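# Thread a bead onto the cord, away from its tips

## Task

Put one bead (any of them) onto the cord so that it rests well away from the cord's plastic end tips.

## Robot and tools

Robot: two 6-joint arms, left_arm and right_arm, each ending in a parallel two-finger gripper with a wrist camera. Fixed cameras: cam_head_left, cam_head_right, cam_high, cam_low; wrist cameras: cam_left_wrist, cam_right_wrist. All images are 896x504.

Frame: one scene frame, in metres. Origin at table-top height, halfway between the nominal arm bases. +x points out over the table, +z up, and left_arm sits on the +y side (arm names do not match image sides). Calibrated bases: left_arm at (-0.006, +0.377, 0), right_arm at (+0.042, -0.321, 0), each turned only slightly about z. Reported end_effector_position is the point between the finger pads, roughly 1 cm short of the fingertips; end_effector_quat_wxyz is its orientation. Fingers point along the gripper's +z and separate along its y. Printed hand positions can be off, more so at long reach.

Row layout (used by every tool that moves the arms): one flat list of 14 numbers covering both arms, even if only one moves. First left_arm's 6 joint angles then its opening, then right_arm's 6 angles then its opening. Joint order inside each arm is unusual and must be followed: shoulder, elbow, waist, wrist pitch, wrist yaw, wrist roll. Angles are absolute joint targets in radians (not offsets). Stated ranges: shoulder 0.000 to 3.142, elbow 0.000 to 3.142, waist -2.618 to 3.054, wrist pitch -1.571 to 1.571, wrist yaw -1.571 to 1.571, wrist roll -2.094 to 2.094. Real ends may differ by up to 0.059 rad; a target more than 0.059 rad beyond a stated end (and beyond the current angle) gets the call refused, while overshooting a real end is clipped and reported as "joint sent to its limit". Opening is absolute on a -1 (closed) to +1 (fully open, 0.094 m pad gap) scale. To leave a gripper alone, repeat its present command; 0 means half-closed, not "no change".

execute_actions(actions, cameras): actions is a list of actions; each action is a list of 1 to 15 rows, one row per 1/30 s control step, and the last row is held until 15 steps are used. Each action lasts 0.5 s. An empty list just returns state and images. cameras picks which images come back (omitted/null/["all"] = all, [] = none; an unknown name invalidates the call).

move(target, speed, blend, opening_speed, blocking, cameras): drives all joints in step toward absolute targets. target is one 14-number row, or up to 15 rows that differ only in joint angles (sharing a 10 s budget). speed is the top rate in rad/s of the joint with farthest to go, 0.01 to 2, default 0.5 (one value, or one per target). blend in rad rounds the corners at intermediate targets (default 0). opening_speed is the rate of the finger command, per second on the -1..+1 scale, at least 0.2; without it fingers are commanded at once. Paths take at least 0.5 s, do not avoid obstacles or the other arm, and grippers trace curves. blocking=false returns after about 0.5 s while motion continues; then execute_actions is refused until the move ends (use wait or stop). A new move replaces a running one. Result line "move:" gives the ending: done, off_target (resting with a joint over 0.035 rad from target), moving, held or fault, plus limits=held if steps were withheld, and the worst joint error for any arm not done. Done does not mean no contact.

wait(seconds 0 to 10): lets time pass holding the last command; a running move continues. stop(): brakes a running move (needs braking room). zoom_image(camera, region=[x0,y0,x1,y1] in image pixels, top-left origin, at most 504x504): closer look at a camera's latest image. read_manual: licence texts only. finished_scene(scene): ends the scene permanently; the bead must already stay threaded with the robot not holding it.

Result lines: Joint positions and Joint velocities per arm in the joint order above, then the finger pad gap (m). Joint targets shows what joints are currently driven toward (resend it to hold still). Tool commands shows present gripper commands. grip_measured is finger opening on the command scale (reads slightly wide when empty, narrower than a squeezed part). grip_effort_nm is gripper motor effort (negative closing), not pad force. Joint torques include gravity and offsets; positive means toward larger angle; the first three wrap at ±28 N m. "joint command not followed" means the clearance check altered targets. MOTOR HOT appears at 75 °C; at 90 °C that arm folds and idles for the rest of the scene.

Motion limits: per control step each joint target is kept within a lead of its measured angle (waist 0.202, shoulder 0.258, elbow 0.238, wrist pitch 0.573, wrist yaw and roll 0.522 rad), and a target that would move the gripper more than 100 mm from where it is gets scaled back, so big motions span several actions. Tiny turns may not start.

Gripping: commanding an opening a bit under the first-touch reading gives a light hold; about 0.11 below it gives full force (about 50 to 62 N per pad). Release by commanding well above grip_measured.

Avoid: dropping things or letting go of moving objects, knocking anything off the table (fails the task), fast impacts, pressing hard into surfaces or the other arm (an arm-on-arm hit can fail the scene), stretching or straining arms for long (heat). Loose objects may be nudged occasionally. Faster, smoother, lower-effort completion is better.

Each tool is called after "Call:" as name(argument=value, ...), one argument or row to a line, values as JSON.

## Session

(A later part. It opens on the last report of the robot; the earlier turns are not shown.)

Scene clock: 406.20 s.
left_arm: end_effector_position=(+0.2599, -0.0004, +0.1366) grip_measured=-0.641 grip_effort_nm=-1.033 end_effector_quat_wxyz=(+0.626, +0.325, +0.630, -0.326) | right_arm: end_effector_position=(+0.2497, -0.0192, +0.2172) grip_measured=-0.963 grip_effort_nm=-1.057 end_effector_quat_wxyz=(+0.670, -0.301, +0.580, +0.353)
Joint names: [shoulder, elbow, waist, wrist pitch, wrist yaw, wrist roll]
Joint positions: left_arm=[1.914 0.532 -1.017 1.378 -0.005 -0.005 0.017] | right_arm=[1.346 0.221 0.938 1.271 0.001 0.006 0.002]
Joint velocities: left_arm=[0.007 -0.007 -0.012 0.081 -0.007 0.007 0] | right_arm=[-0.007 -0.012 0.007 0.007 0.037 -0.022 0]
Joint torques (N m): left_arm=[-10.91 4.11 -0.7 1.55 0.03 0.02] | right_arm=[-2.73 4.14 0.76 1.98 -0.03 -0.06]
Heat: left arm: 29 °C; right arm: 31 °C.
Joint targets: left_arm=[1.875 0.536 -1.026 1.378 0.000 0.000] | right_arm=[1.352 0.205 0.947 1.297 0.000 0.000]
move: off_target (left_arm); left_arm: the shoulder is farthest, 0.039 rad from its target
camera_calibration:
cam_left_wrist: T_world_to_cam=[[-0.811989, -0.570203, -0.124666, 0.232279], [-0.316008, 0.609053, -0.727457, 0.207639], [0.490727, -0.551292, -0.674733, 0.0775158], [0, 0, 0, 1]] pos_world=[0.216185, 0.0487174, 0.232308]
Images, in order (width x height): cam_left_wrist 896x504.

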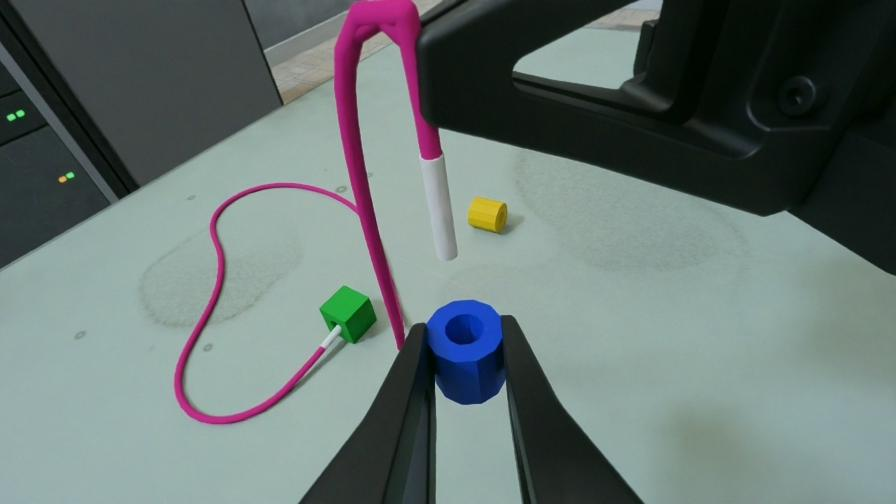

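Call:
move(
  target=[1.875,0.536,-1.026,1.378,0,0,-0.68,1.3549,0.2196,0.994,1.2853,0,0,-1],
  speed=0.08,
  cameras=["cam_left_wrist","cam_right_wrist"],
)

Call:
zoom_image(
  camera="cam_left_wrist",
  region=[370, 180, 550, 410],
)

Scene clock: 439.93 s.
left_arm: end_effector_position=(+0.2599, -0.0004, +0.1363) grip_measured=-0.641 grip_effort_nm=-1.028 end_effector_quat_wxyz=(+0.625, +0.325, +0.630, -0.326) | right_arm: end_effector_position=(+0.2351, -0.0096, +0.2172) grip_measured=-0.963 grip_effort_nm=-1.057 end_effector_quat_wxyz=(+0.661, -0.315, +0.572, +0.369)
Joint names: [shoulder, elbow, waist, wrist pitch, wrist yaw, wrist roll]
Joint positions: left_arm=[1.914 0.532 -1.017 1.376 -0.005 -0.005 0.017] | right_arm=[1.346 0.221 0.986 1.271 0.001 0.006 0.002]
Joint velocities: left_arm=[-0.002 -0.002 0.002 0.095 -0.007 -0.051 0] | right_arm=[0.007 0.002 -0.022 0.022 -0.022 0.037 0.001]
Joint torques (N m): left_arm=[-10.92 4.12 -0.72 1.56 0.03 0.04] | right_arm=[-2.56 5.16 0.75 1.87 -0.05 -0.06]
Heat: left arm: 30 °C; right arm: 31 °C.
Joint targets: left_arm=[1.875 0.536 -1.026 1.378 0.000 0.000] | right_arm=[1.355 0.220 0.994 1.285 0.000 0.000]
move: off_target (left_arm); left_arm: the shoulder is farthest, 0.039 rad from its target
camera_calibration:
cam_left_wrist: T_world_to_cam=[[-0.812071, -0.570087, -0.124669, 0.232266], [-0.316484, 0.609735, -0.726678, 0.207449], [0.490284, -0.550658, -0.675572, 0.0775546], [0, 0, 0, 1]] pos_world=[0.216247, 0.048629, 0.232098]
cam_right_wrist: T_world_to_cam=[[0.851323, -0.513929, -0.105481, -0.180235], [-0.364578, -0.434934, -0.823356, 0.285464], [0.37727, 0.739398, -0.557637, 0.155443], [0, 0, 0, 1]] pos_world=[0.198868, -0.0834038, 0.302708]
Images, in order (width x height): cam_left_wrist 896x504, cam_right_wrist 896x504.

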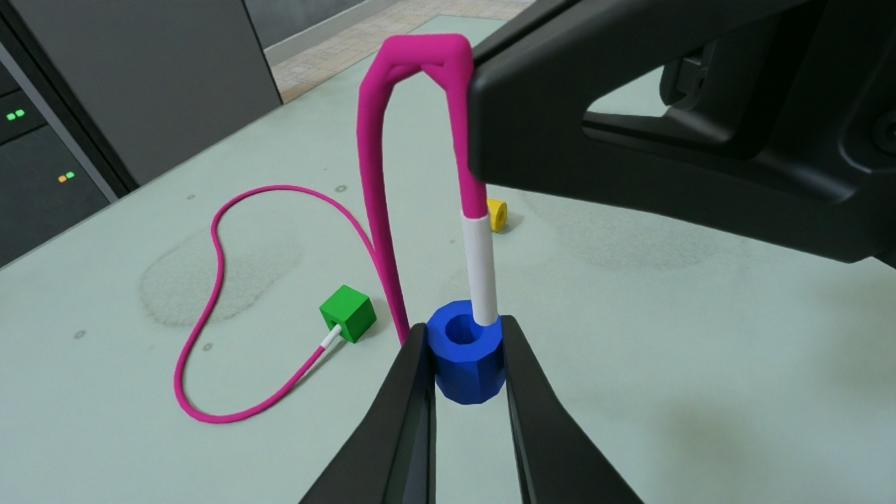

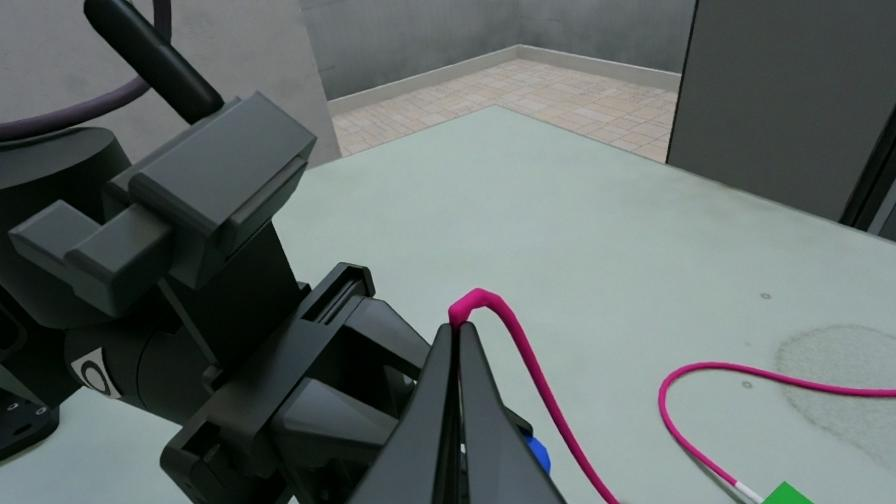

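Scaled by 2.191 from the camera's 896x504 image, which has a finer 1280x720 frame.

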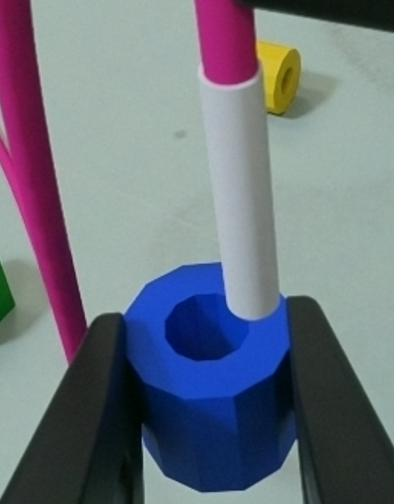

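Call:
move(
  target=[1.875,0.536,-1.026,1.378,0,0,-0.68,1.373,0.258,0.972,1.2903,0,0,-1],
  speed=0.08,
  cameras=["cam_left_wrist"],
)

Call:
zoom_image(
  camera="cam_left_wrist",
  region=[370, 180, 550, 410],
)

Scene clock: 465.33 s.
left_arm: end_effector_position=(+0.2599, -0.0004, +0.1363) grip_measured=-0.641 grip_effort_nm=-1.023 end_effector_quat_wxyz=(+0.625, +0.325, +0.630, -0.326) | right_arm: end_effector_position=(+0.2377, -0.0090, +0.2101) grip_measured=-0.963 grip_effort_nm=-1.057 end_effector_quat_wxyz=(+0.656, -0.317, +0.580, +0.364)
Joint names: [shoulder, elbow, waist, wrist pitch, wrist yaw, wrist roll]
Joint positions: left_arm=[1.914 0.532 -1.017 1.376 -0.005 -0.005 0.017] | right_arm=[1.366 0.221 0.981 1.271 0.001 0.006 0.002]
Joint velocities: left_arm=[-0.002 0.017 -0.007 0.007 0.037 -0.037 0] | right_arm=[-0.017 0.012 -0.007 -0.037 -0.022 0.022 0.001]
Joint torques (N m): left_arm=[-10.92 4.12 -0.7 1.56 0.03 0.03] | right_arm=[-2.77 8.14 -0.87 1.91 -0.04 -0.06]
Heat: left arm: 30 °C; right arm: 31 °C.
Joint targets: left_arm=[1.875 0.536 -1.026 1.378 0.000 0.000] | right_arm=[1.373 0.258 0.972 1.290 0.000 0.000]
move: off_target (left_arm, right_arm); left_arm: the shoulder is farthest, 0.039 rad from its target; right_arm: the elbow is farthest, 0.037 rad from its target
camera_calibration:
cam_left_wrist: T_world_to_cam=[[-0.812071, -0.570087, -0.124669, 0.232266], [-0.316484, 0.609735, -0.726678, 0.207449], [0.490284, -0.550658, -0.675572, 0.0775546], [0, 0, 0, 1]] pos_world=[0.216247, 0.048629, 0.232098]
Images, in order (width x height): cam_left_wrist 896x504.

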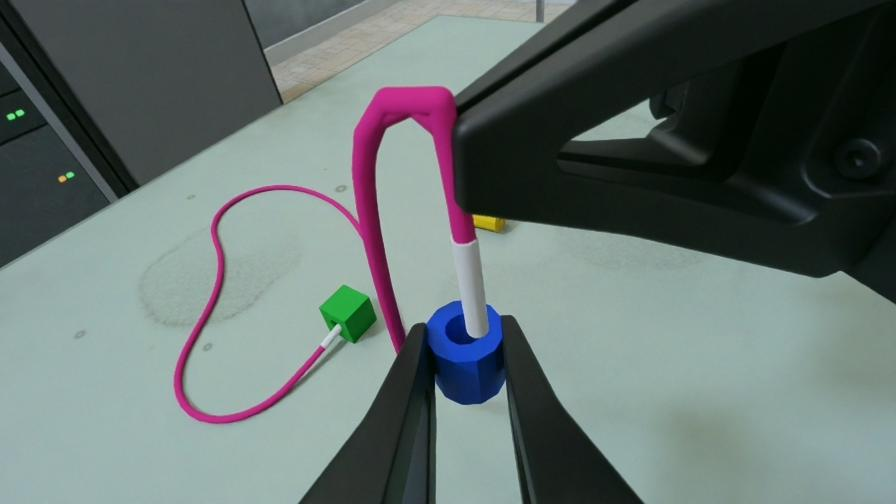

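Scaled by 2.191 from the camera's 896x504 image, which has a finer 1280x720 frame.

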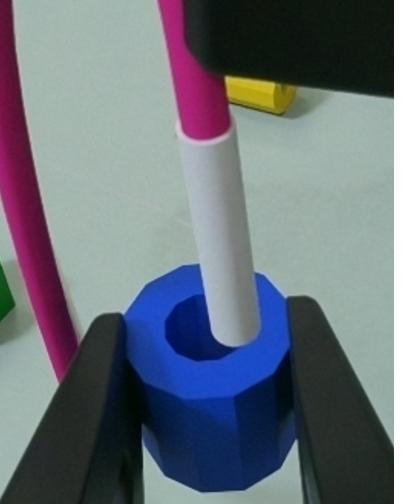

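Call:
move(
  target=[1.875,0.536,-1.026,1.378,0,0,-0.68,1.373,0.282,0.966,1.276,0,0,-1],
  speed=0.08,
  cameras=["cam_left_wrist"],
)

Call:
zoom_image(
  camera="cam_left_wrist",
  region=[370, 180, 550, 410],
)

Scene clock: 478.00 s.
left_arm: end_effector_position=(+0.2599, -0.0004, +0.1363) grip_measured=-0.641 grip_effort_nm=-1.028 end_effector_quat_wxyz=(+0.625, +0.325, +0.630, -0.326) | right_arm: end_effector_position=(+0.2417, -0.0067, +0.2203) grip_measured=-0.963 grip_effort_nm=-1.057 end_effector_quat_wxyz=(+0.664, -0.311, +0.573, +0.366)
Joint names: [shoulder, elbow, waist, wrist pitch, wrist yaw, wrist roll]
Joint positions: left_arm=[1.914 0.532 -1.017 1.376 -0.005 -0.005 0.017] | right_arm=[1.366 0.247 0.975 1.271 0.001 0.006 0.002]
Joint velocities: left_arm=[-0.002 -0.007 0.002 -0.037 0.081 -0.051 0] | right_arm=[0.022 0.017 0.007 -0.022 0.081 -0.051 0]
Joint torques (N m): left_arm=[-10.92 4.12 -0.7 1.56 0.03 0.03] | right_arm=[-2.85 8.1 -0.79 1.77 -0.05 -0.05]
Heat: left arm: 31 °C; right arm: 31 °C.
Joint targets: left_arm=[1.875 0.536 -1.026 1.378 0.000 0.000] | right_arm=[1.373 0.282 0.966 1.276 0.000 0.000]
move: off_target (left_arm); left_arm: the shoulder is farthest, 0.039 rad from its target
camera_calibration:
cam_left_wrist: T_world_to_cam=[[-0.812071, -0.570087, -0.124669, 0.232266], [-0.316484, 0.609735, -0.726678, 0.207449], [0.490284, -0.550658, -0.675572, 0.0775546], [0, 0, 0, 1]] pos_world=[0.216247, 0.048629, 0.232098]
Images, in order (width x height): cam_left_wrist 896x504.

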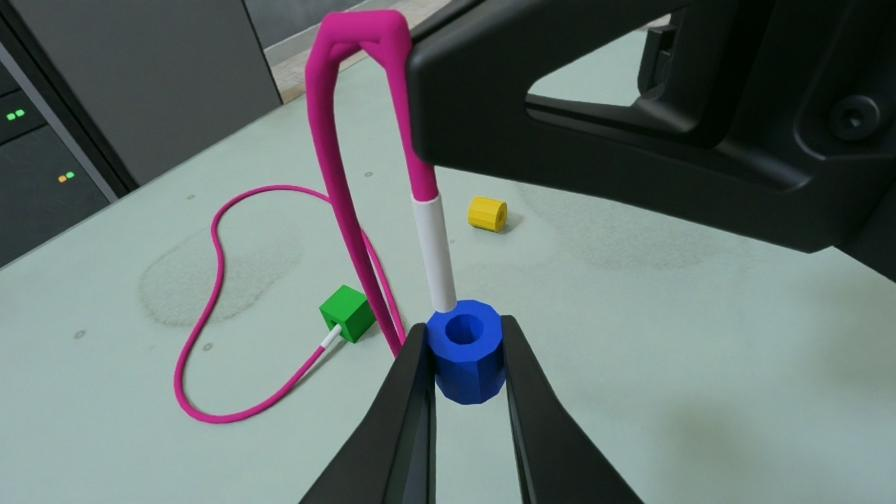

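Scaled by 2.191 from the camera's 896x504 image, which has a finer 1280x720 frame.

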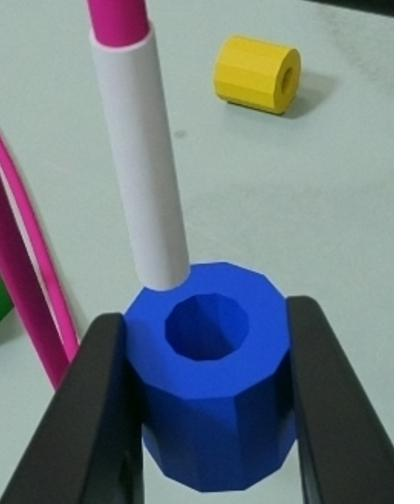

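Call:
execute_actions(
  actions=[],
  cameras=["cam_left_wrist","cam_low"],
)

Call:
zoom_image(
  camera="cam_left_wrist",
  region=[370, 180, 550, 410],
)

Scene clock: 522.83 s.
left_arm: end_effector_position=(+0.2599, -0.0004, +0.1363) grip_measured=-0.641 grip_effort_nm=-1.033 end_effector_quat_wxyz=(+0.625, +0.325, +0.630, -0.326) | right_arm: end_effector_position=(+0.2417, -0.0067, +0.2203) grip_measured=-0.963 grip_effort_nm=-1.053 end_effector_quat_wxyz=(+0.664, -0.311, +0.573, +0.366)
Joint names: [shoulder, elbow, waist, wrist pitch, wrist yaw, wrist roll]
Joint positions: left_arm=[1.914 0.532 -1.017 1.376 -0.005 -0.005 0.017] | right_arm=[1.366 0.247 0.975 1.271 0.001 0.006 0.002]
Joint velocities: left_arm=[0.002 -0.017 0.002 -0.037 -0.022 -0.022 0.001] | right_arm=[-0.012 -0.002 0.012 0.007 0.022 -0.007 0]
Joint torques (N m): left_arm=[-10.91 4.14 -0.7 1.56 0.04 0.03] | right_arm=[-2.95 8.12 -0.77 1.75 -0.03 -0.04]
Heat: left arm: 31 °C; right arm: 31 °C.
Joint targets: left_arm=[1.875 0.536 -1.026 1.378 0.000 0.000] | right_arm=[1.373 0.282 0.966 1.276 0.000 0.000]
Tool commands: left_gripper/opening=-0.68 right_gripper/opening=-1.0
camera_calibration:
cam_left_wrist: T_world_to_cam=[[-0.812071, -0.570087, -0.124669, 0.232266], [-0.316484, 0.609735, -0.726678, 0.207449], [0.490284, -0.550658, -0.675572, 0.0775546], [0, 0, 0, 1]] pos_world=[0.216247, 0.048629, 0.232098]
Images, in order (width x height): cam_low 896x504, cam_left_wrist 896x504.

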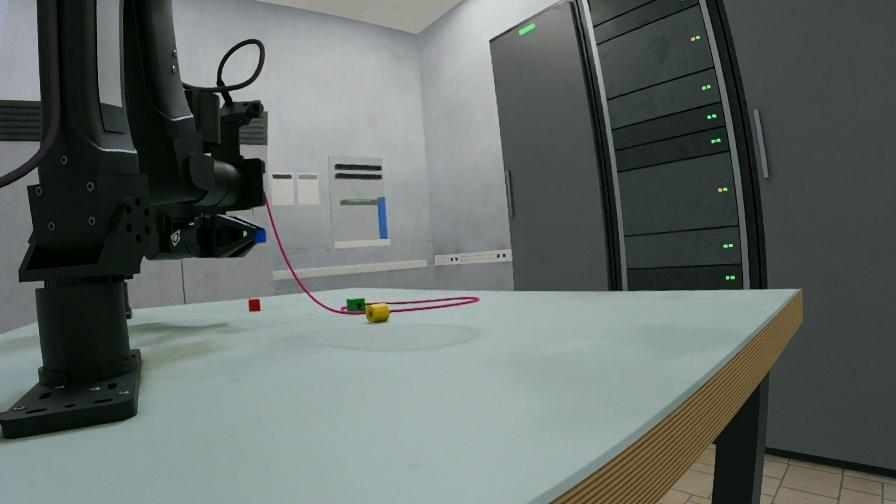

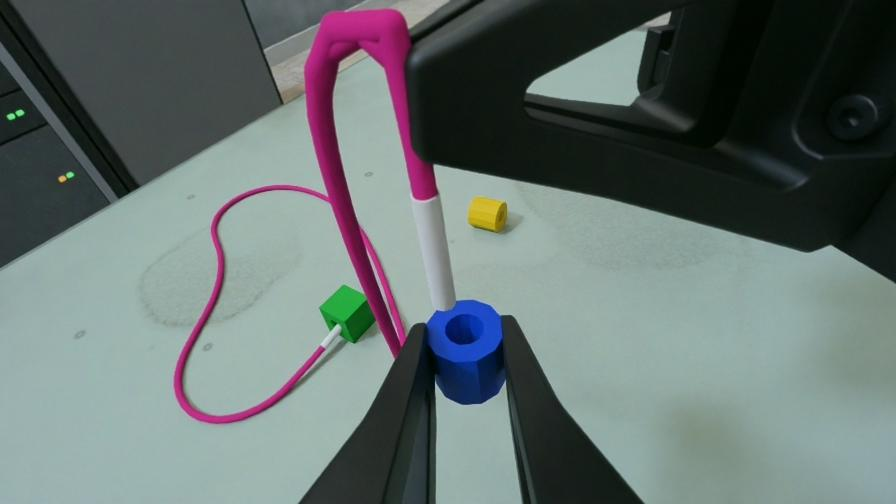

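Scaled by 2.191 from the camera's 896x504 image, which has a finer 1280x720 frame.

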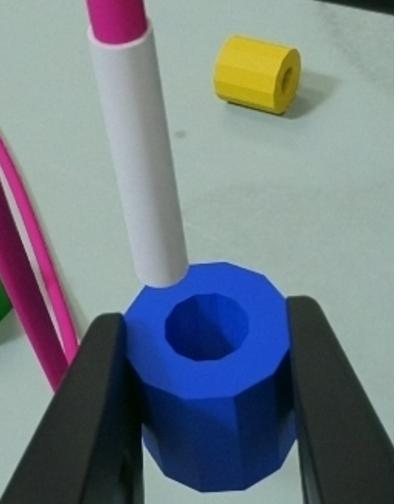

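Call:
move(
  target=[1.875,0.536,-1.001,1.378,0,0,-0.68,1.373,0.282,0.966,1.276,0,0,-1],
  speed=0.1,
  cameras=["cam_left_wrist"],
)

Call:
zoom_image(
  camera="cam_left_wrist",
  region=[370, 180, 550, 410],
)

Scene clock: 547.23 s.
left_arm: end_effector_position=(+0.2628, +0.0017, +0.1363) grip_measured=-0.641 grip_effort_nm=-1.028 end_effector_quat_wxyz=(+0.626, +0.322, +0.632, -0.323) | right_arm: end_effector_position=(+0.2417, -0.0067, +0.2203) grip_measured=-0.963 grip_effort_nm=-1.057 end_effector_quat_wxyz=(+0.664, -0.311, +0.573, +0.366)
Joint names: [shoulder, elbow, waist, wrist pitch, wrist yaw, wrist roll]
Joint positions: left_arm=[1.914 0.532 -1.01 1.376 -0.005 -0.005 0.017] | right_arm=[1.366 0.247 0.975 1.271 0.001 0.006 0.002]
Joint velocities: left_arm=[0.002 0.007 -0.002 0.051 0.007 0.022 0] | right_arm=[-0.012 0.002 0.002 -0.095 -0.022 -0.037 0.001]
Joint torques (N m): left_arm=[-10.93 4.12 0.7 1.56 0.03 0.04] | right_arm=[-2.92 8.1 -0.77 1.77 -0.02 -0.06]
Heat: left arm: 31 °C; right arm: 32 °C.
Joint targets: left_arm=[1.875 0.536 -1.001 1.378 0.000 0.000] | right_arm=[1.373 0.282 0.966 1.276 0.000 0.000]
move: off_target (left_arm); left_arm: the shoulder is farthest, 0.039 rad from its target
camera_calibration:
cam_left_wrist: T_world_to_cam=[[-0.807698, -0.576266, -0.124669, 0.234626], [-0.321127, 0.607303, -0.726678, 0.208337], [0.494471, -0.546902, -0.675572, 0.0761637], [0, 0, 0, 1]] pos_world=[0.218749, 0.0503375, 0.232098]
Images, in order (width x height): cam_left_wrist 896x504.

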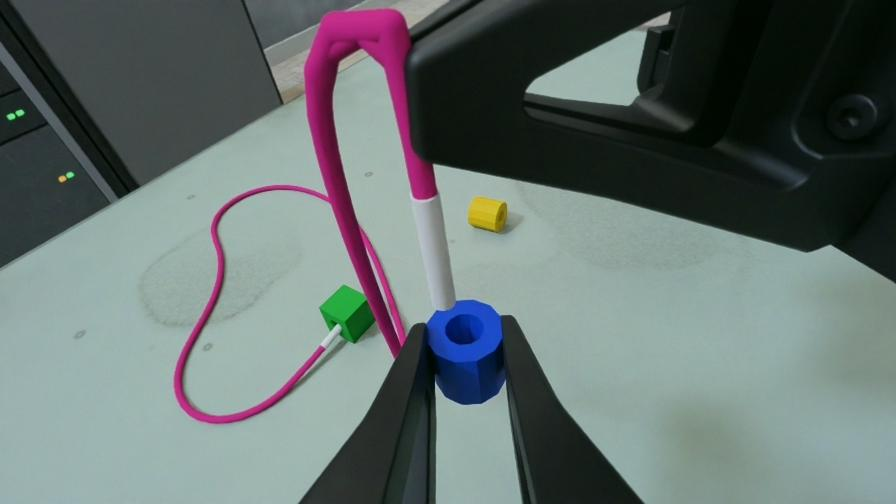

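Scaled by 2.191 from the camera's 896x504 image, which has a finer 1280x720 frame.

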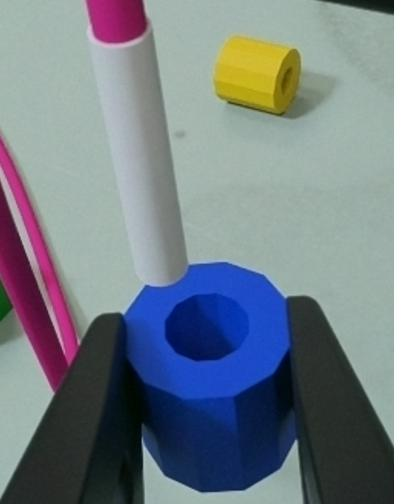

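Call:
wait(
  seconds=0.5,
  cameras=["cam_left_wrist"],
)

Call:
zoom_image(
  camera="cam_left_wrist",
  region=[370, 180, 550, 410],
)

Scene clock: 552.47 s.
left_arm: end_effector_position=(+0.2628, +0.0017, +0.1363) grip_measured=-0.641 grip_effort_nm=-1.028 end_effector_quat_wxyz=(+0.626, +0.322, +0.632, -0.323) | right_arm: end_effector_position=(+0.2417, -0.0067, +0.2203) grip_measured=-0.963 grip_effort_nm=-1.053 end_effector_quat_wxyz=(+0.664, -0.311, +0.573, +0.366)
Joint names: [shoulder, elbow, waist, wrist pitch, wrist yaw, wrist roll]
Joint positions: left_arm=[1.914 0.532 -1.01 1.376 -0.005 -0.005 0.017] | right_arm=[1.366 0.247 0.975 1.271 0.001 0.006 0.002]
Joint velocities: left_arm=[-0.012 -0.012 -0.017 0.037 0.007 0.022 0] | right_arm=[0.002 -0.012 -0.012 0.095 -0.022 -0.007 -0.001]
Joint torques (N m): left_arm=[-10.92 4.11 0.7 1.56 0.03 0.03] | right_arm=[-2.93 8.09 -0.79 1.77 -0.04 -0.04]
Heat: left arm: 31 °C; right arm: 32 °C.
Joint targets: left_arm=[1.875 0.536 -1.001 1.378 0.000 0.000] | right_arm=[1.373 0.282 0.966 1.276 0.000 0.000]
Tool commands: left_gripper/opening=-0.68 right_gripper/opening=-1.0
wait: 0.50 s; at rest from the start
camera_calibration:
cam_left_wrist: T_world_to_cam=[[-0.807698, -0.576266, -0.124669, 0.234626], [-0.321127, 0.607303, -0.726678, 0.208337], [0.494471, -0.546902, -0.675572, 0.0761637], [0, 0, 0, 1]] pos_world=[0.218749, 0.0503375, 0.232098]
Images, in order (width x height): cam_left_wrist 896x504.

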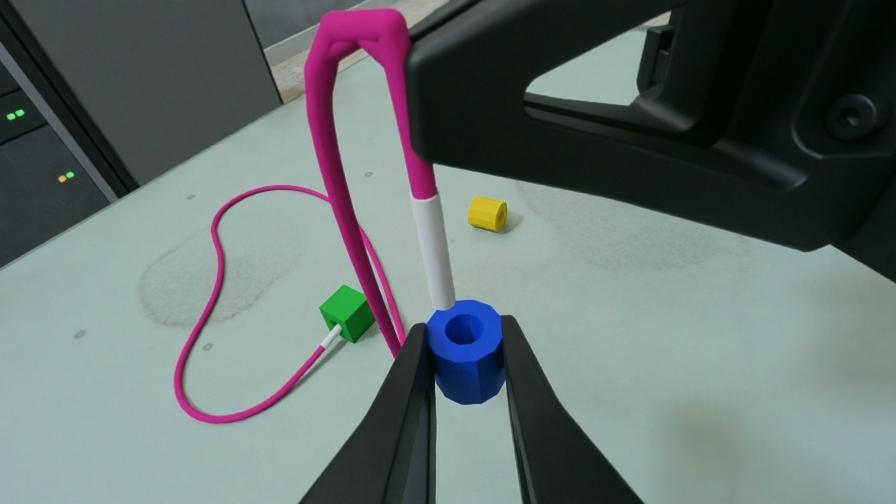

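Scaled by 2.191 from the camera's 896x504 image, which has a finer 1280x720 frame.

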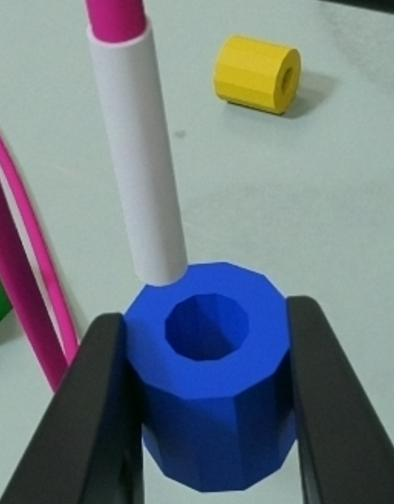

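Call:
move(
  target=[1.875,0.536,-0.993,1.378,0,0,-0.68,1.373,0.282,0.966,1.276,0,0,-1],
  speed=0.1,
  cameras=["cam_left_wrist"],
)

Call:
zoom_image(
  camera="cam_left_wrist",
  region=[370, 180, 550, 410],
)

Scene clock: 558.00 s.
left_arm: end_effector_position=(+0.2658, +0.0038, +0.1363) grip_measured=-0.641 grip_effort_nm=-1.028 end_effector_quat_wxyz=(+0.628, +0.320, +0.633, -0.321) | right_arm: end_effector_position=(+0.2417, -0.0067, +0.2203) grip_measured=-0.963 grip_effort_nm=-1.053 end_effector_quat_wxyz=(+0.664, -0.311, +0.573, +0.366)
Joint names: [shoulder, elbow, waist, wrist pitch, wrist yaw, wrist roll]
Joint positions: left_arm=[1.914 0.532 -1.002 1.376 -0.005 -0.005 0.017] | right_arm=[1.366 0.247 0.975 1.271 0.001 0.006 0.002]
Joint velocities: left_arm=[0.017 0.002 -0.012 0.022 -0.022 -0.022 -0.001] | right_arm=[-0.017 -0.022 -0.012 -0.095 0.081 -0.051 0.001]
Joint torques (N m): left_arm=[-10.92 4.11 0.72 1.56 0.03 0.03] | right_arm=[-2.89 8.12 -0.77 1.77 -0.04 -0.06]
Heat: left arm: 31 °C; right arm: 32 °C.
Joint targets: left_arm=[1.875 0.536 -0.993 1.378 0.000 0.000] | right_arm=[1.373 0.282 0.966 1.276 0.000 0.000]
move: off_target (left_arm); left_arm: the shoulder is farthest, 0.039 rad from its target
camera_calibration:
cam_left_wrist: T_world_to_cam=[[-0.803055, -0.582717, -0.124669, 0.237091], [-0.325982, 0.604711, -0.726678, 0.209284], [0.498836, -0.542923, -0.675572, 0.07469], [0, 0, 0, 1]] pos_world=[0.221362, 0.0521519, 0.232098]
Images, in order (width x height): cam_left_wrist 896x504.

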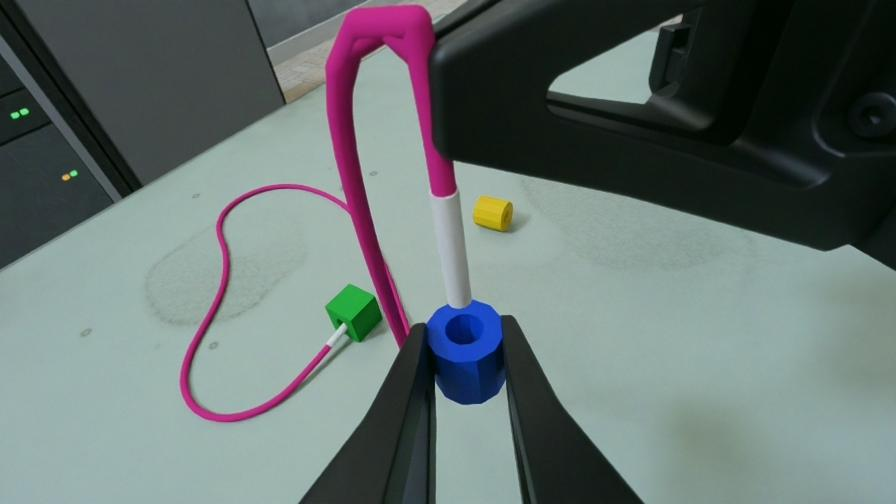

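Scaled by 2.191 from the camera's 896x504 image, which has a finer 1280x720 frame.

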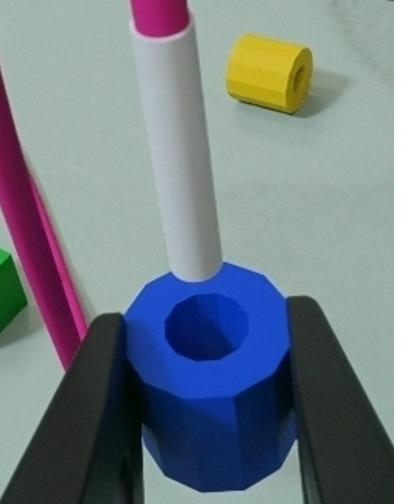

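Call:
move(
  target=[1.835,0.538,-0.993,1.336,0,0,-0.68,1.373,0.282,0.966,1.276,0,0,-1],
  speed=0.1,
  cameras=["cam_left_wrist"],
)

Call:
zoom_image(
  camera="cam_left_wrist",
  region=[370, 180, 550, 410],
)

Scene clock: 566.83 s.
left_arm: end_effector_position=(+0.2653, +0.0046, +0.1437) grip_measured=-0.641 grip_effort_nm=-1.033 end_effector_quat_wxyz=(+0.627, +0.320, +0.633, -0.321) | right_arm: end_effector_position=(+0.2417, -0.0067, +0.2203) grip_measured=-0.963 grip_effort_nm=-1.057 end_effector_quat_wxyz=(+0.664, -0.311, +0.573, +0.366)
Joint names: [shoulder, elbow, waist, wrist pitch, wrist yaw, wrist roll]
Joint positions: left_arm=[1.874 0.532 -1.002 1.336 -0.005 -0.005 0.017] | right_arm=[1.366 0.247 0.975 1.271 0.001 0.006 0.002]
Joint velocities: left_arm=[-0.022 0.002 -0.002 -0.081 0.022 0.022 0] | right_arm=[0.002 0.002 -0.022 -0.095 0.022 -0.007 -0.001]
Joint torques (N m): left_arm=[-10.78 4.45 0.69 1.56 0.03 0.03] | right_arm=[-2.88 8.1 -0.77 1.77 -0.04 -0.05]
Heat: left arm: 31 °C; right arm: 32 °C.
Joint targets: left_arm=[1.835 0.538 -0.993 1.336 0.000 0.000] | right_arm=[1.373 0.282 0.966 1.276 0.000 0.000]
move: off_target (left_arm); left_arm: the shoulder is farthest, 0.039 rad from its target
camera_calibration:
cam_left_wrist: T_world_to_cam=[[-0.803139, -0.582602, -0.124671, 0.238035], [-0.326469, 0.605384, -0.725898, 0.214039], [0.498383, -0.542296, -0.676409, 0.0805841], [0, 0, 0, 1]] pos_world=[0.220891, 0.0528045, 0.239554]
Images, in order (width x height): cam_left_wrist 896x504.

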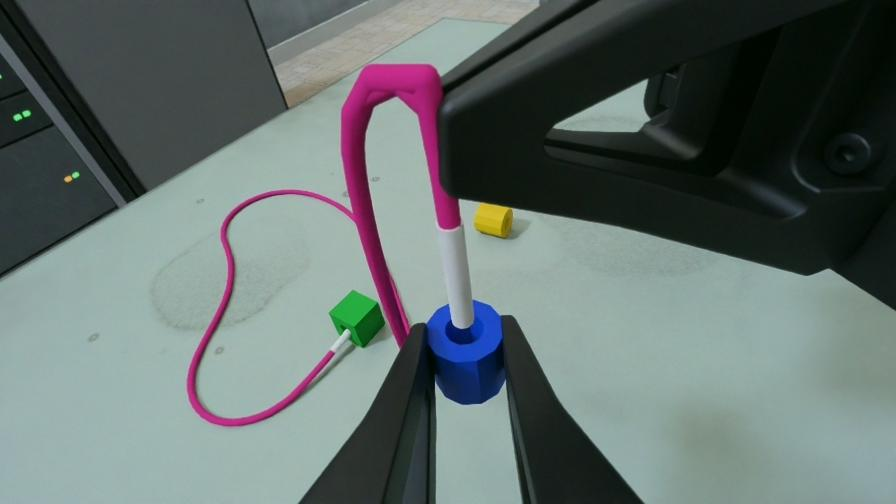

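Scaled by 2.191 from the camera's 896x504 image, which has a finer 1280x720 frame.

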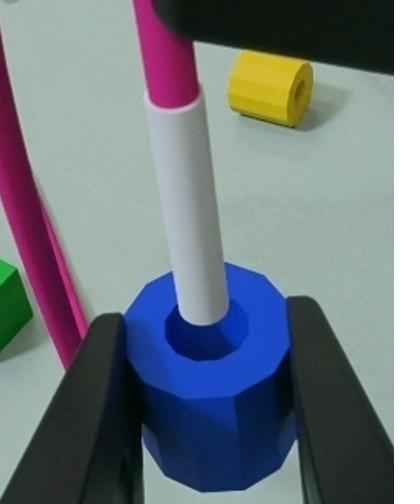

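Call:
move(
  target=[1.785,0.542,-0.993,1.282,0,0,-0.68,1.373,0.282,0.966,1.276,0,0,-1],
  speed=0.1,
  cameras=["cam_left_wrist"],
)

Call:
zoom_image(
  camera="cam_left_wrist",
  region=[370, 180, 550, 410],
)

Scene clock: 574.20 s.
left_arm: end_effector_position=(+0.2643, +0.0059, +0.1524) grip_measured=-0.641 grip_effort_nm=-1.033 end_effector_quat_wxyz=(+0.626, +0.321, +0.635, -0.320) | right_arm: end_effector_position=(+0.2417, -0.0067, +0.2203) grip_measured=-0.963 grip_effort_nm=-1.053 end_effector_quat_wxyz=(+0.664, -0.311, +0.573, +0.366)
Joint names: [shoulder, elbow, waist, wrist pitch, wrist yaw, wrist roll]
Joint positions: left_arm=[1.824 0.532 -1.002 1.282 -0.005 -0.005 0.017] | right_arm=[1.366 0.247 0.975 1.271 0.001 0.006 0.002]
Joint velocities: left_arm=[0.002 -0.002 -0.012 -0.051 0.037 0.007 -0.001] | right_arm=[0.002 -0.002 -0.027 -0.022 0.007 0.037 0]
Joint torques (N m): left_arm=[-10.52 5.01 0.69 1.53 0.03 0.03] | right_arm=[-2.88 8.06 -0.83 1.76 -0.01 -0.03]
Heat: left arm: 31 °C; right arm: 32 °C.
Joint targets: left_arm=[1.785 0.542 -0.993 1.282 0.000 0.000] | right_arm=[1.373 0.282 0.966 1.276 0.000 0.000]
move: off_target (left_arm); left_arm: the shoulder is farthest, 0.039 rad from its target
camera_calibration:
cam_left_wrist: T_world_to_cam=[[-0.803418, -0.582216, -0.124677, 0.239198], [-0.328087, 0.607625, -0.723291, 0.219291], [0.496869, -0.5402, -0.679194, 0.0884675], [0, 0, 0, 1]] pos_world=[0.220166, 0.0538081, 0.248521]
Images, in order (width x height): cam_left_wrist 896x504.

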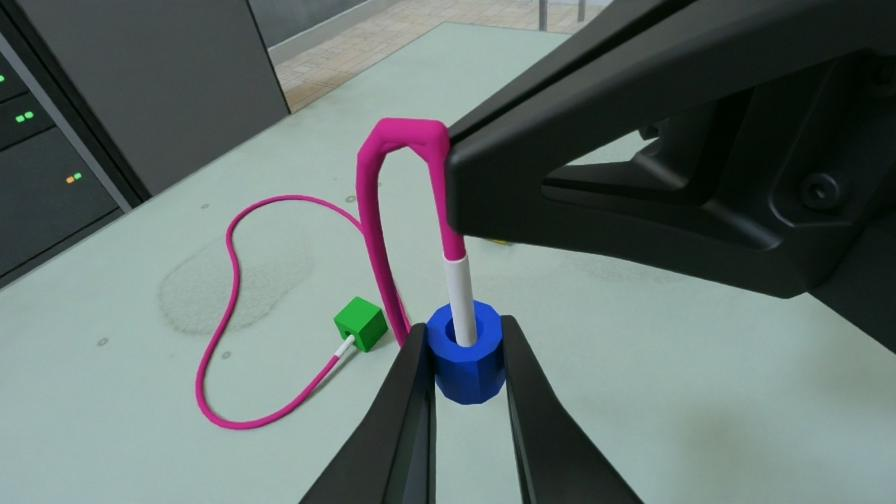

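Scaled by 2.191 from the camera's 896x504 image, which has a finer 1280x720 frame.

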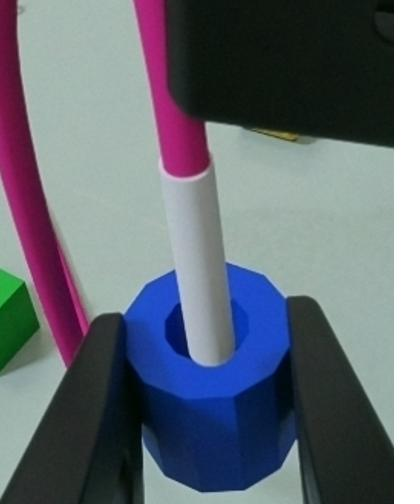

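Call:
zoom_image(
  camera="cam_left_wrist",
  region=[420, 290, 510, 370],
)

Call:
zoom_image(
  camera="cam_high",
  region=[300, 150, 600, 350],
)

Scaled by 5.600 from the camera's 896x504 image, which has a finer 1280x720 frame.

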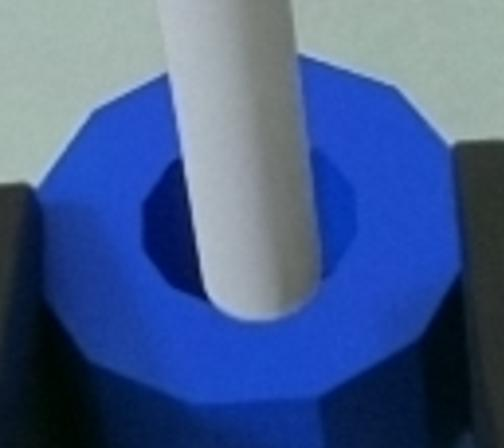

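This scene's latest camera images include none from cam_high. They are from: cam_left_wrist. cam_high's image comes with the result of a call that names it in "cameras".

Call:
move(
  target=[1.805,0.542,-0.993,1.302,0,0,-0.68,1.373,0.282,0.959,1.276,0,0,-1],
  speed=0.1,
  cameras=["cam_left_wrist"],
)

Call:
zoom_image(
  camera="cam_left_wrist",
  region=[420, 290, 510, 370],
)

Scene clock: 608.57 s.
left_arm: end_effector_position=(+0.2643, +0.0059, +0.1526) grip_measured=-0.641 grip_effort_nm=-1.028 end_effector_quat_wxyz=(+0.626, +0.320, +0.634, -0.320) | right_arm: end_effector_position=(+0.2440, -0.0082, +0.2203) grip_measured=-0.963 grip_effort_nm=-1.057 end_effector_quat_wxyz=(+0.666, -0.309, +0.574, +0.364)
Joint names: [shoulder, elbow, waist, wrist pitch, wrist yaw, wrist roll]
Joint positions: left_arm=[1.824 0.532 -1.002 1.282 -0.005 -0.005 0.017] | right_arm=[1.366 0.247 0.968 1.271 0.001 0.006 0.002]
Joint velocities: left_arm=[0.012 0.002 -0.022 -0.007 0.022 -0.081 0.001] | right_arm=[-0.027 -0.002 -0.007 -0.037 0.007 -0.022 -0.001]
Joint torques (N m): left_arm=[-8.68 5 0.69 1.72 0.03 0.03] | right_arm=[-2.97 8.13 -0.75 1.77 -0.03 -0.05]
Heat: left arm: 31 °C; right arm: 32 °C.
Joint targets: left_arm=[1.805 0.542 -0.993 1.302 0.000 0.000] | right_arm=[1.373 0.282 0.959 1.276 0.000 0.000]
move: done
camera_calibration:
cam_left_wrist: T_world_to_cam=[[-0.803362, -0.582293, -0.124676, 0.239207], [-0.327764, 0.607178, -0.723814, 0.219427], [0.497173, -0.54062, -0.678638, 0.0884322], [0, 0, 0, 1]] pos_world=[0.220124, 0.0538658, 0.248661]
Images, in order (width x height): cam_left_wrist 896x504.

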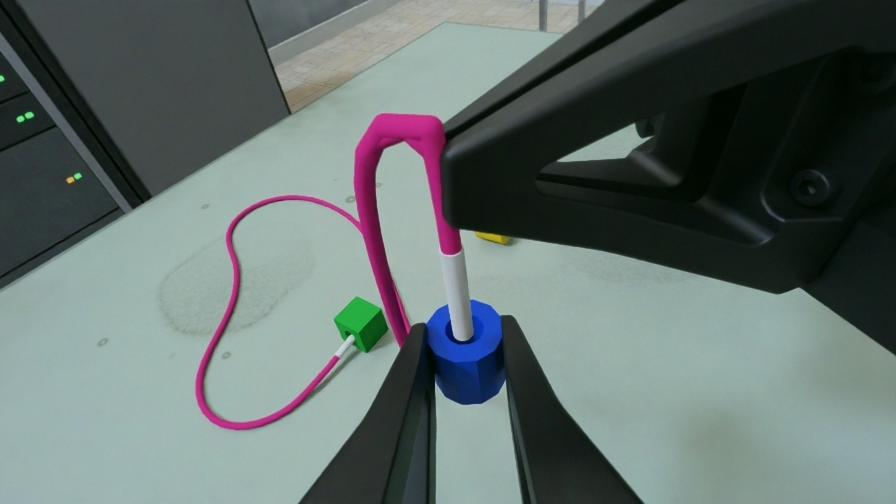

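Scaled by 5.600 from the camera's 896x504 image, which has a finer 1280x720 frame.

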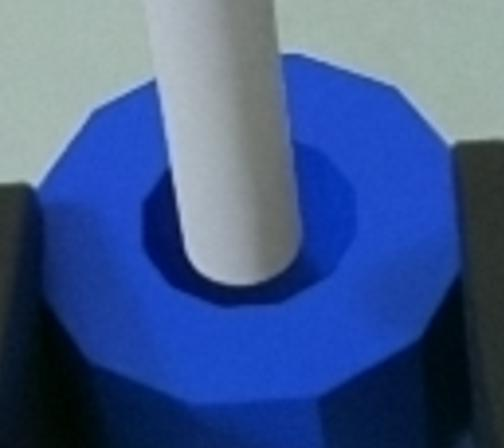

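Call:
move(
  target=[1.765,0.542,-0.993,1.26,0,0,-0.68,1.373,0.282,0.959,1.276,0,0,-1],
  speed=0.1,
  cameras=["cam_left_wrist"],
)

Call:
zoom_image(
  camera="cam_left_wrist",
  region=[420, 290, 510, 370],
)

Scene clock: 613.10 s.
left_arm: end_effector_position=(+0.2638, +0.0065, +0.1562) grip_measured=-0.641 grip_effort_nm=-1.028 end_effector_quat_wxyz=(+0.626, +0.321, +0.635, -0.320) | right_arm: end_effector_position=(+0.2440, -0.0082, +0.2203) grip_measured=-0.963 grip_effort_nm=-1.057 end_effector_quat_wxyz=(+0.666, -0.309, +0.574, +0.364)
Joint names: [shoulder, elbow, waist, wrist pitch, wrist yaw, wrist roll]
Joint positions: left_arm=[1.803 0.532 -1.002 1.26 -0.005 -0.005 0.017] | right_arm=[1.366 0.247 0.968 1.271 0.001 0.006 0.002]
Joint velocities: left_arm=[-0.007 0.002 0.007 -0.081 -0.007 -0.007 0.001] | right_arm=[0.002 0.007 -0.037 -0.007 0.022 -0.007 0]
Joint torques (N m): left_arm=[-10.37 5.08 0.7 1.56 0.03 0.03] | right_arm=[-2.89 8.08 -0.75 1.76 -0.03 -0.04]
Heat: left arm: 31 °C; right arm: 32 °C.
Joint targets: left_arm=[1.765 0.542 -0.993 1.260 0.000 0.000] | right_arm=[1.373 0.282 0.959 1.276 0.000 0.000]
move: off_target (left_arm); left_arm: the shoulder is farthest, 0.038 rad from its target
camera_calibration:
cam_left_wrist: T_world_to_cam=[[-0.803473, -0.582139, -0.124679, 0.239689], [-0.32841, 0.608072, -0.722769, 0.221495], [0.496566, -0.53978, -0.67975, 0.0918116], [0, 0, 0, 1]] pos_world=[0.219734, 0.0544054, 0.252382]
Images, in order (width x height): cam_left_wrist 896x504.

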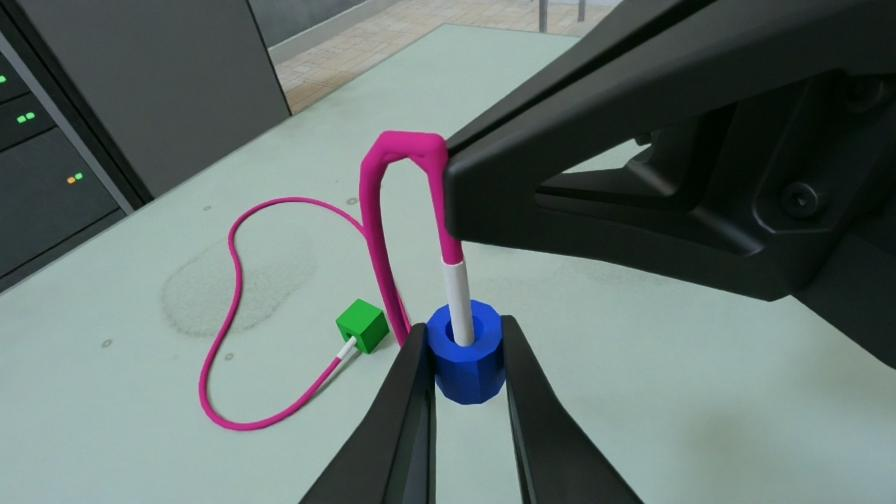

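Scaled by 5.600 from the camera's 896x504 image, which has a finer 1280x720 frame.

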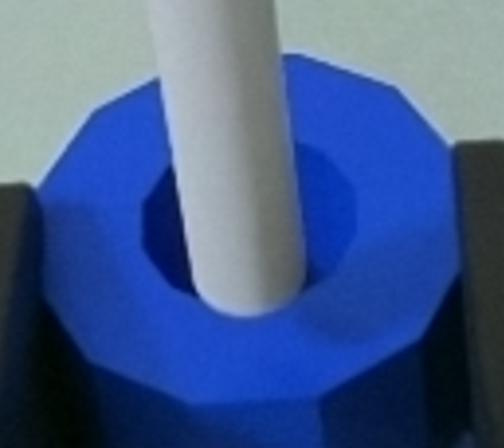

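Call:
move(
  target=[1.795,0.542,-0.993,1.29,0,0,-0.68,1.373,0.282,0.950,1.276,0,0,-1],
  speed=0.1,
  cameras=["cam_left_wrist"],
)

Call:
zoom_image(
  camera="cam_left_wrist",
  region=[420, 290, 510, 370],
)

Scene clock: 620.73 s.
left_arm: end_effector_position=(+0.2639, +0.0065, +0.1589) grip_measured=-0.641 grip_effort_nm=-1.028 end_effector_quat_wxyz=(+0.629, +0.319, +0.631, -0.322) | right_arm: end_effector_position=(+0.2469, -0.0101, +0.2203) grip_measured=-0.963 grip_effort_nm=-1.057 end_effector_quat_wxyz=(+0.667, -0.306, +0.575, +0.361)
Joint names: [shoulder, elbow, waist, wrist pitch, wrist yaw, wrist roll]
Joint positions: left_arm=[1.803 0.532 -1.002 1.27 -0.005 -0.005 0.017] | right_arm=[1.366 0.247 0.959 1.271 0.001 0.006 0.002]
Joint velocities: left_arm=[0.007 0.002 -0.002 -0.007 -0.051 -0.022 0.001] | right_arm=[-0.017 0.027 -0.007 0.022 -0.022 0.007 0]
Joint torques (N m): left_arm=[-7.65 5.08 0.68 1.71 0.03 0.04] | right_arm=[-2.96 8.06 -0.75 1.78 -0.03 -0.04]
Heat: left arm: 31 °C; right arm: 32 °C.
Joint targets: left_arm=[1.795 0.542 -0.993 1.290 0.000 0.000] | right_arm=[1.373 0.282 0.950 1.276 0.000 0.000]
move: done
camera_calibration:
cam_left_wrist: T_world_to_cam=[[-0.802693, -0.583219, -0.124657, 0.239818], [-0.323867, 0.601783, -0.730047, 0.223425], [0.500793, -0.545632, -0.671932, 0.0912836], [0, 0, 0, 1]] pos_world=[0.219146, 0.0552198, 0.254342]
Images, in order (width x height): cam_left_wrist 896x504.

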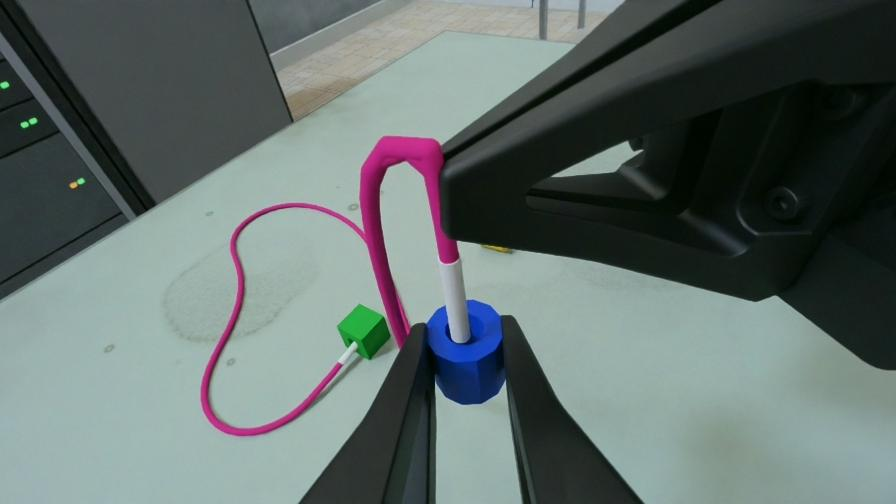

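Scaled by 5.600 from the camera's 896x504 image, which has a finer 1280x720 frame.

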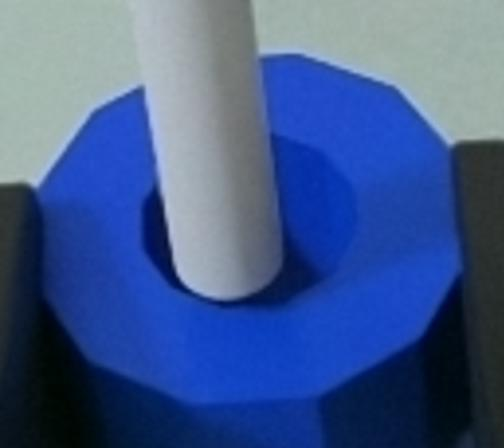

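Call:
move(
  target=[1.835,0.542,-0.988,1.31,0,0,-0.68,1.373,0.282,0.945,1.276,0,0,-1],
  speed=0.1,
  cameras=["cam_left_wrist"],
)

Call:
zoom_image(
  camera="cam_left_wrist",
  region=[420, 290, 510, 370],
)

Scene clock: 638.87 s.
left_arm: end_effector_position=(+0.2662, +0.0074, +0.1566) grip_measured=-0.641 grip_effort_nm=-1.033 end_effector_quat_wxyz=(+0.631, +0.317, +0.631, -0.320) | right_arm: end_effector_position=(+0.2484, -0.0111, +0.2203) grip_measured=-0.963 grip_effort_nm=-1.053 end_effector_quat_wxyz=(+0.668, -0.305, +0.576, +0.359)
Joint names: [shoulder, elbow, waist, wrist pitch, wrist yaw, wrist roll]
Joint positions: left_arm=[1.819 0.532 -0.996 1.29 -0.005 -0.005 0.017] | right_arm=[1.366 0.247 0.954 1.271 0.001 0.006 0.002]
Joint velocities: left_arm=[-0.012 -0.002 -0.002 0.037 0.022 0.037 0.001] | right_arm=[-0.007 -0.002 0.002 0.022 0.066 -0.066 0.001]
Joint torques (N m): left_arm=[-5.74 5.01 0.7 1.71 0.03 0.03] | right_arm=[-2.92 8.06 -0.72 1.77 -0.03 -0.06]
Heat: left arm: 31 °C; right arm: 32 °C.
Joint targets: left_arm=[1.835 0.542 -0.988 1.310 0.000 0.000] | right_arm=[1.373 0.282 0.945 1.276 0.000 0.000]
move: done
camera_calibration:
cam_left_wrist: T_world_to_cam=[[-0.799315, -0.587843, -0.124646, 0.241101], [-0.325595, 0.598017, -0.732368, 0.222818], [0.505058, -0.544808, -0.669403, 0.0875482], [0, 0, 0, 1]] pos_world=[0.221047, 0.0561777, 0.251842]
Images, in order (width x height): cam_left_wrist 896x504.

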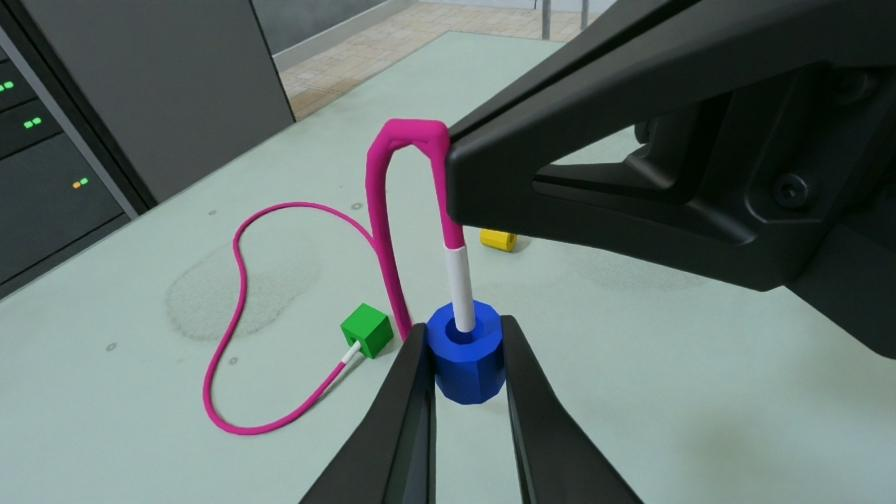

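Scaled by 5.600 from the camera's 896x504 image, which has a finer 1280x720 frame.

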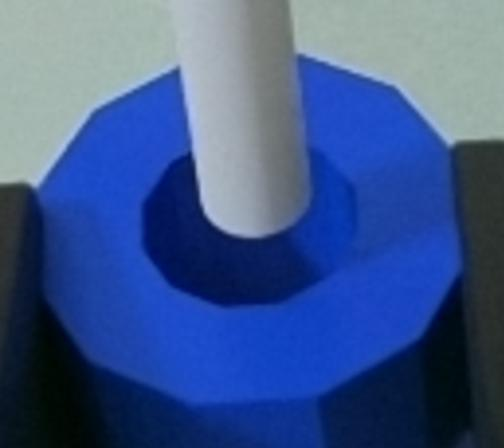

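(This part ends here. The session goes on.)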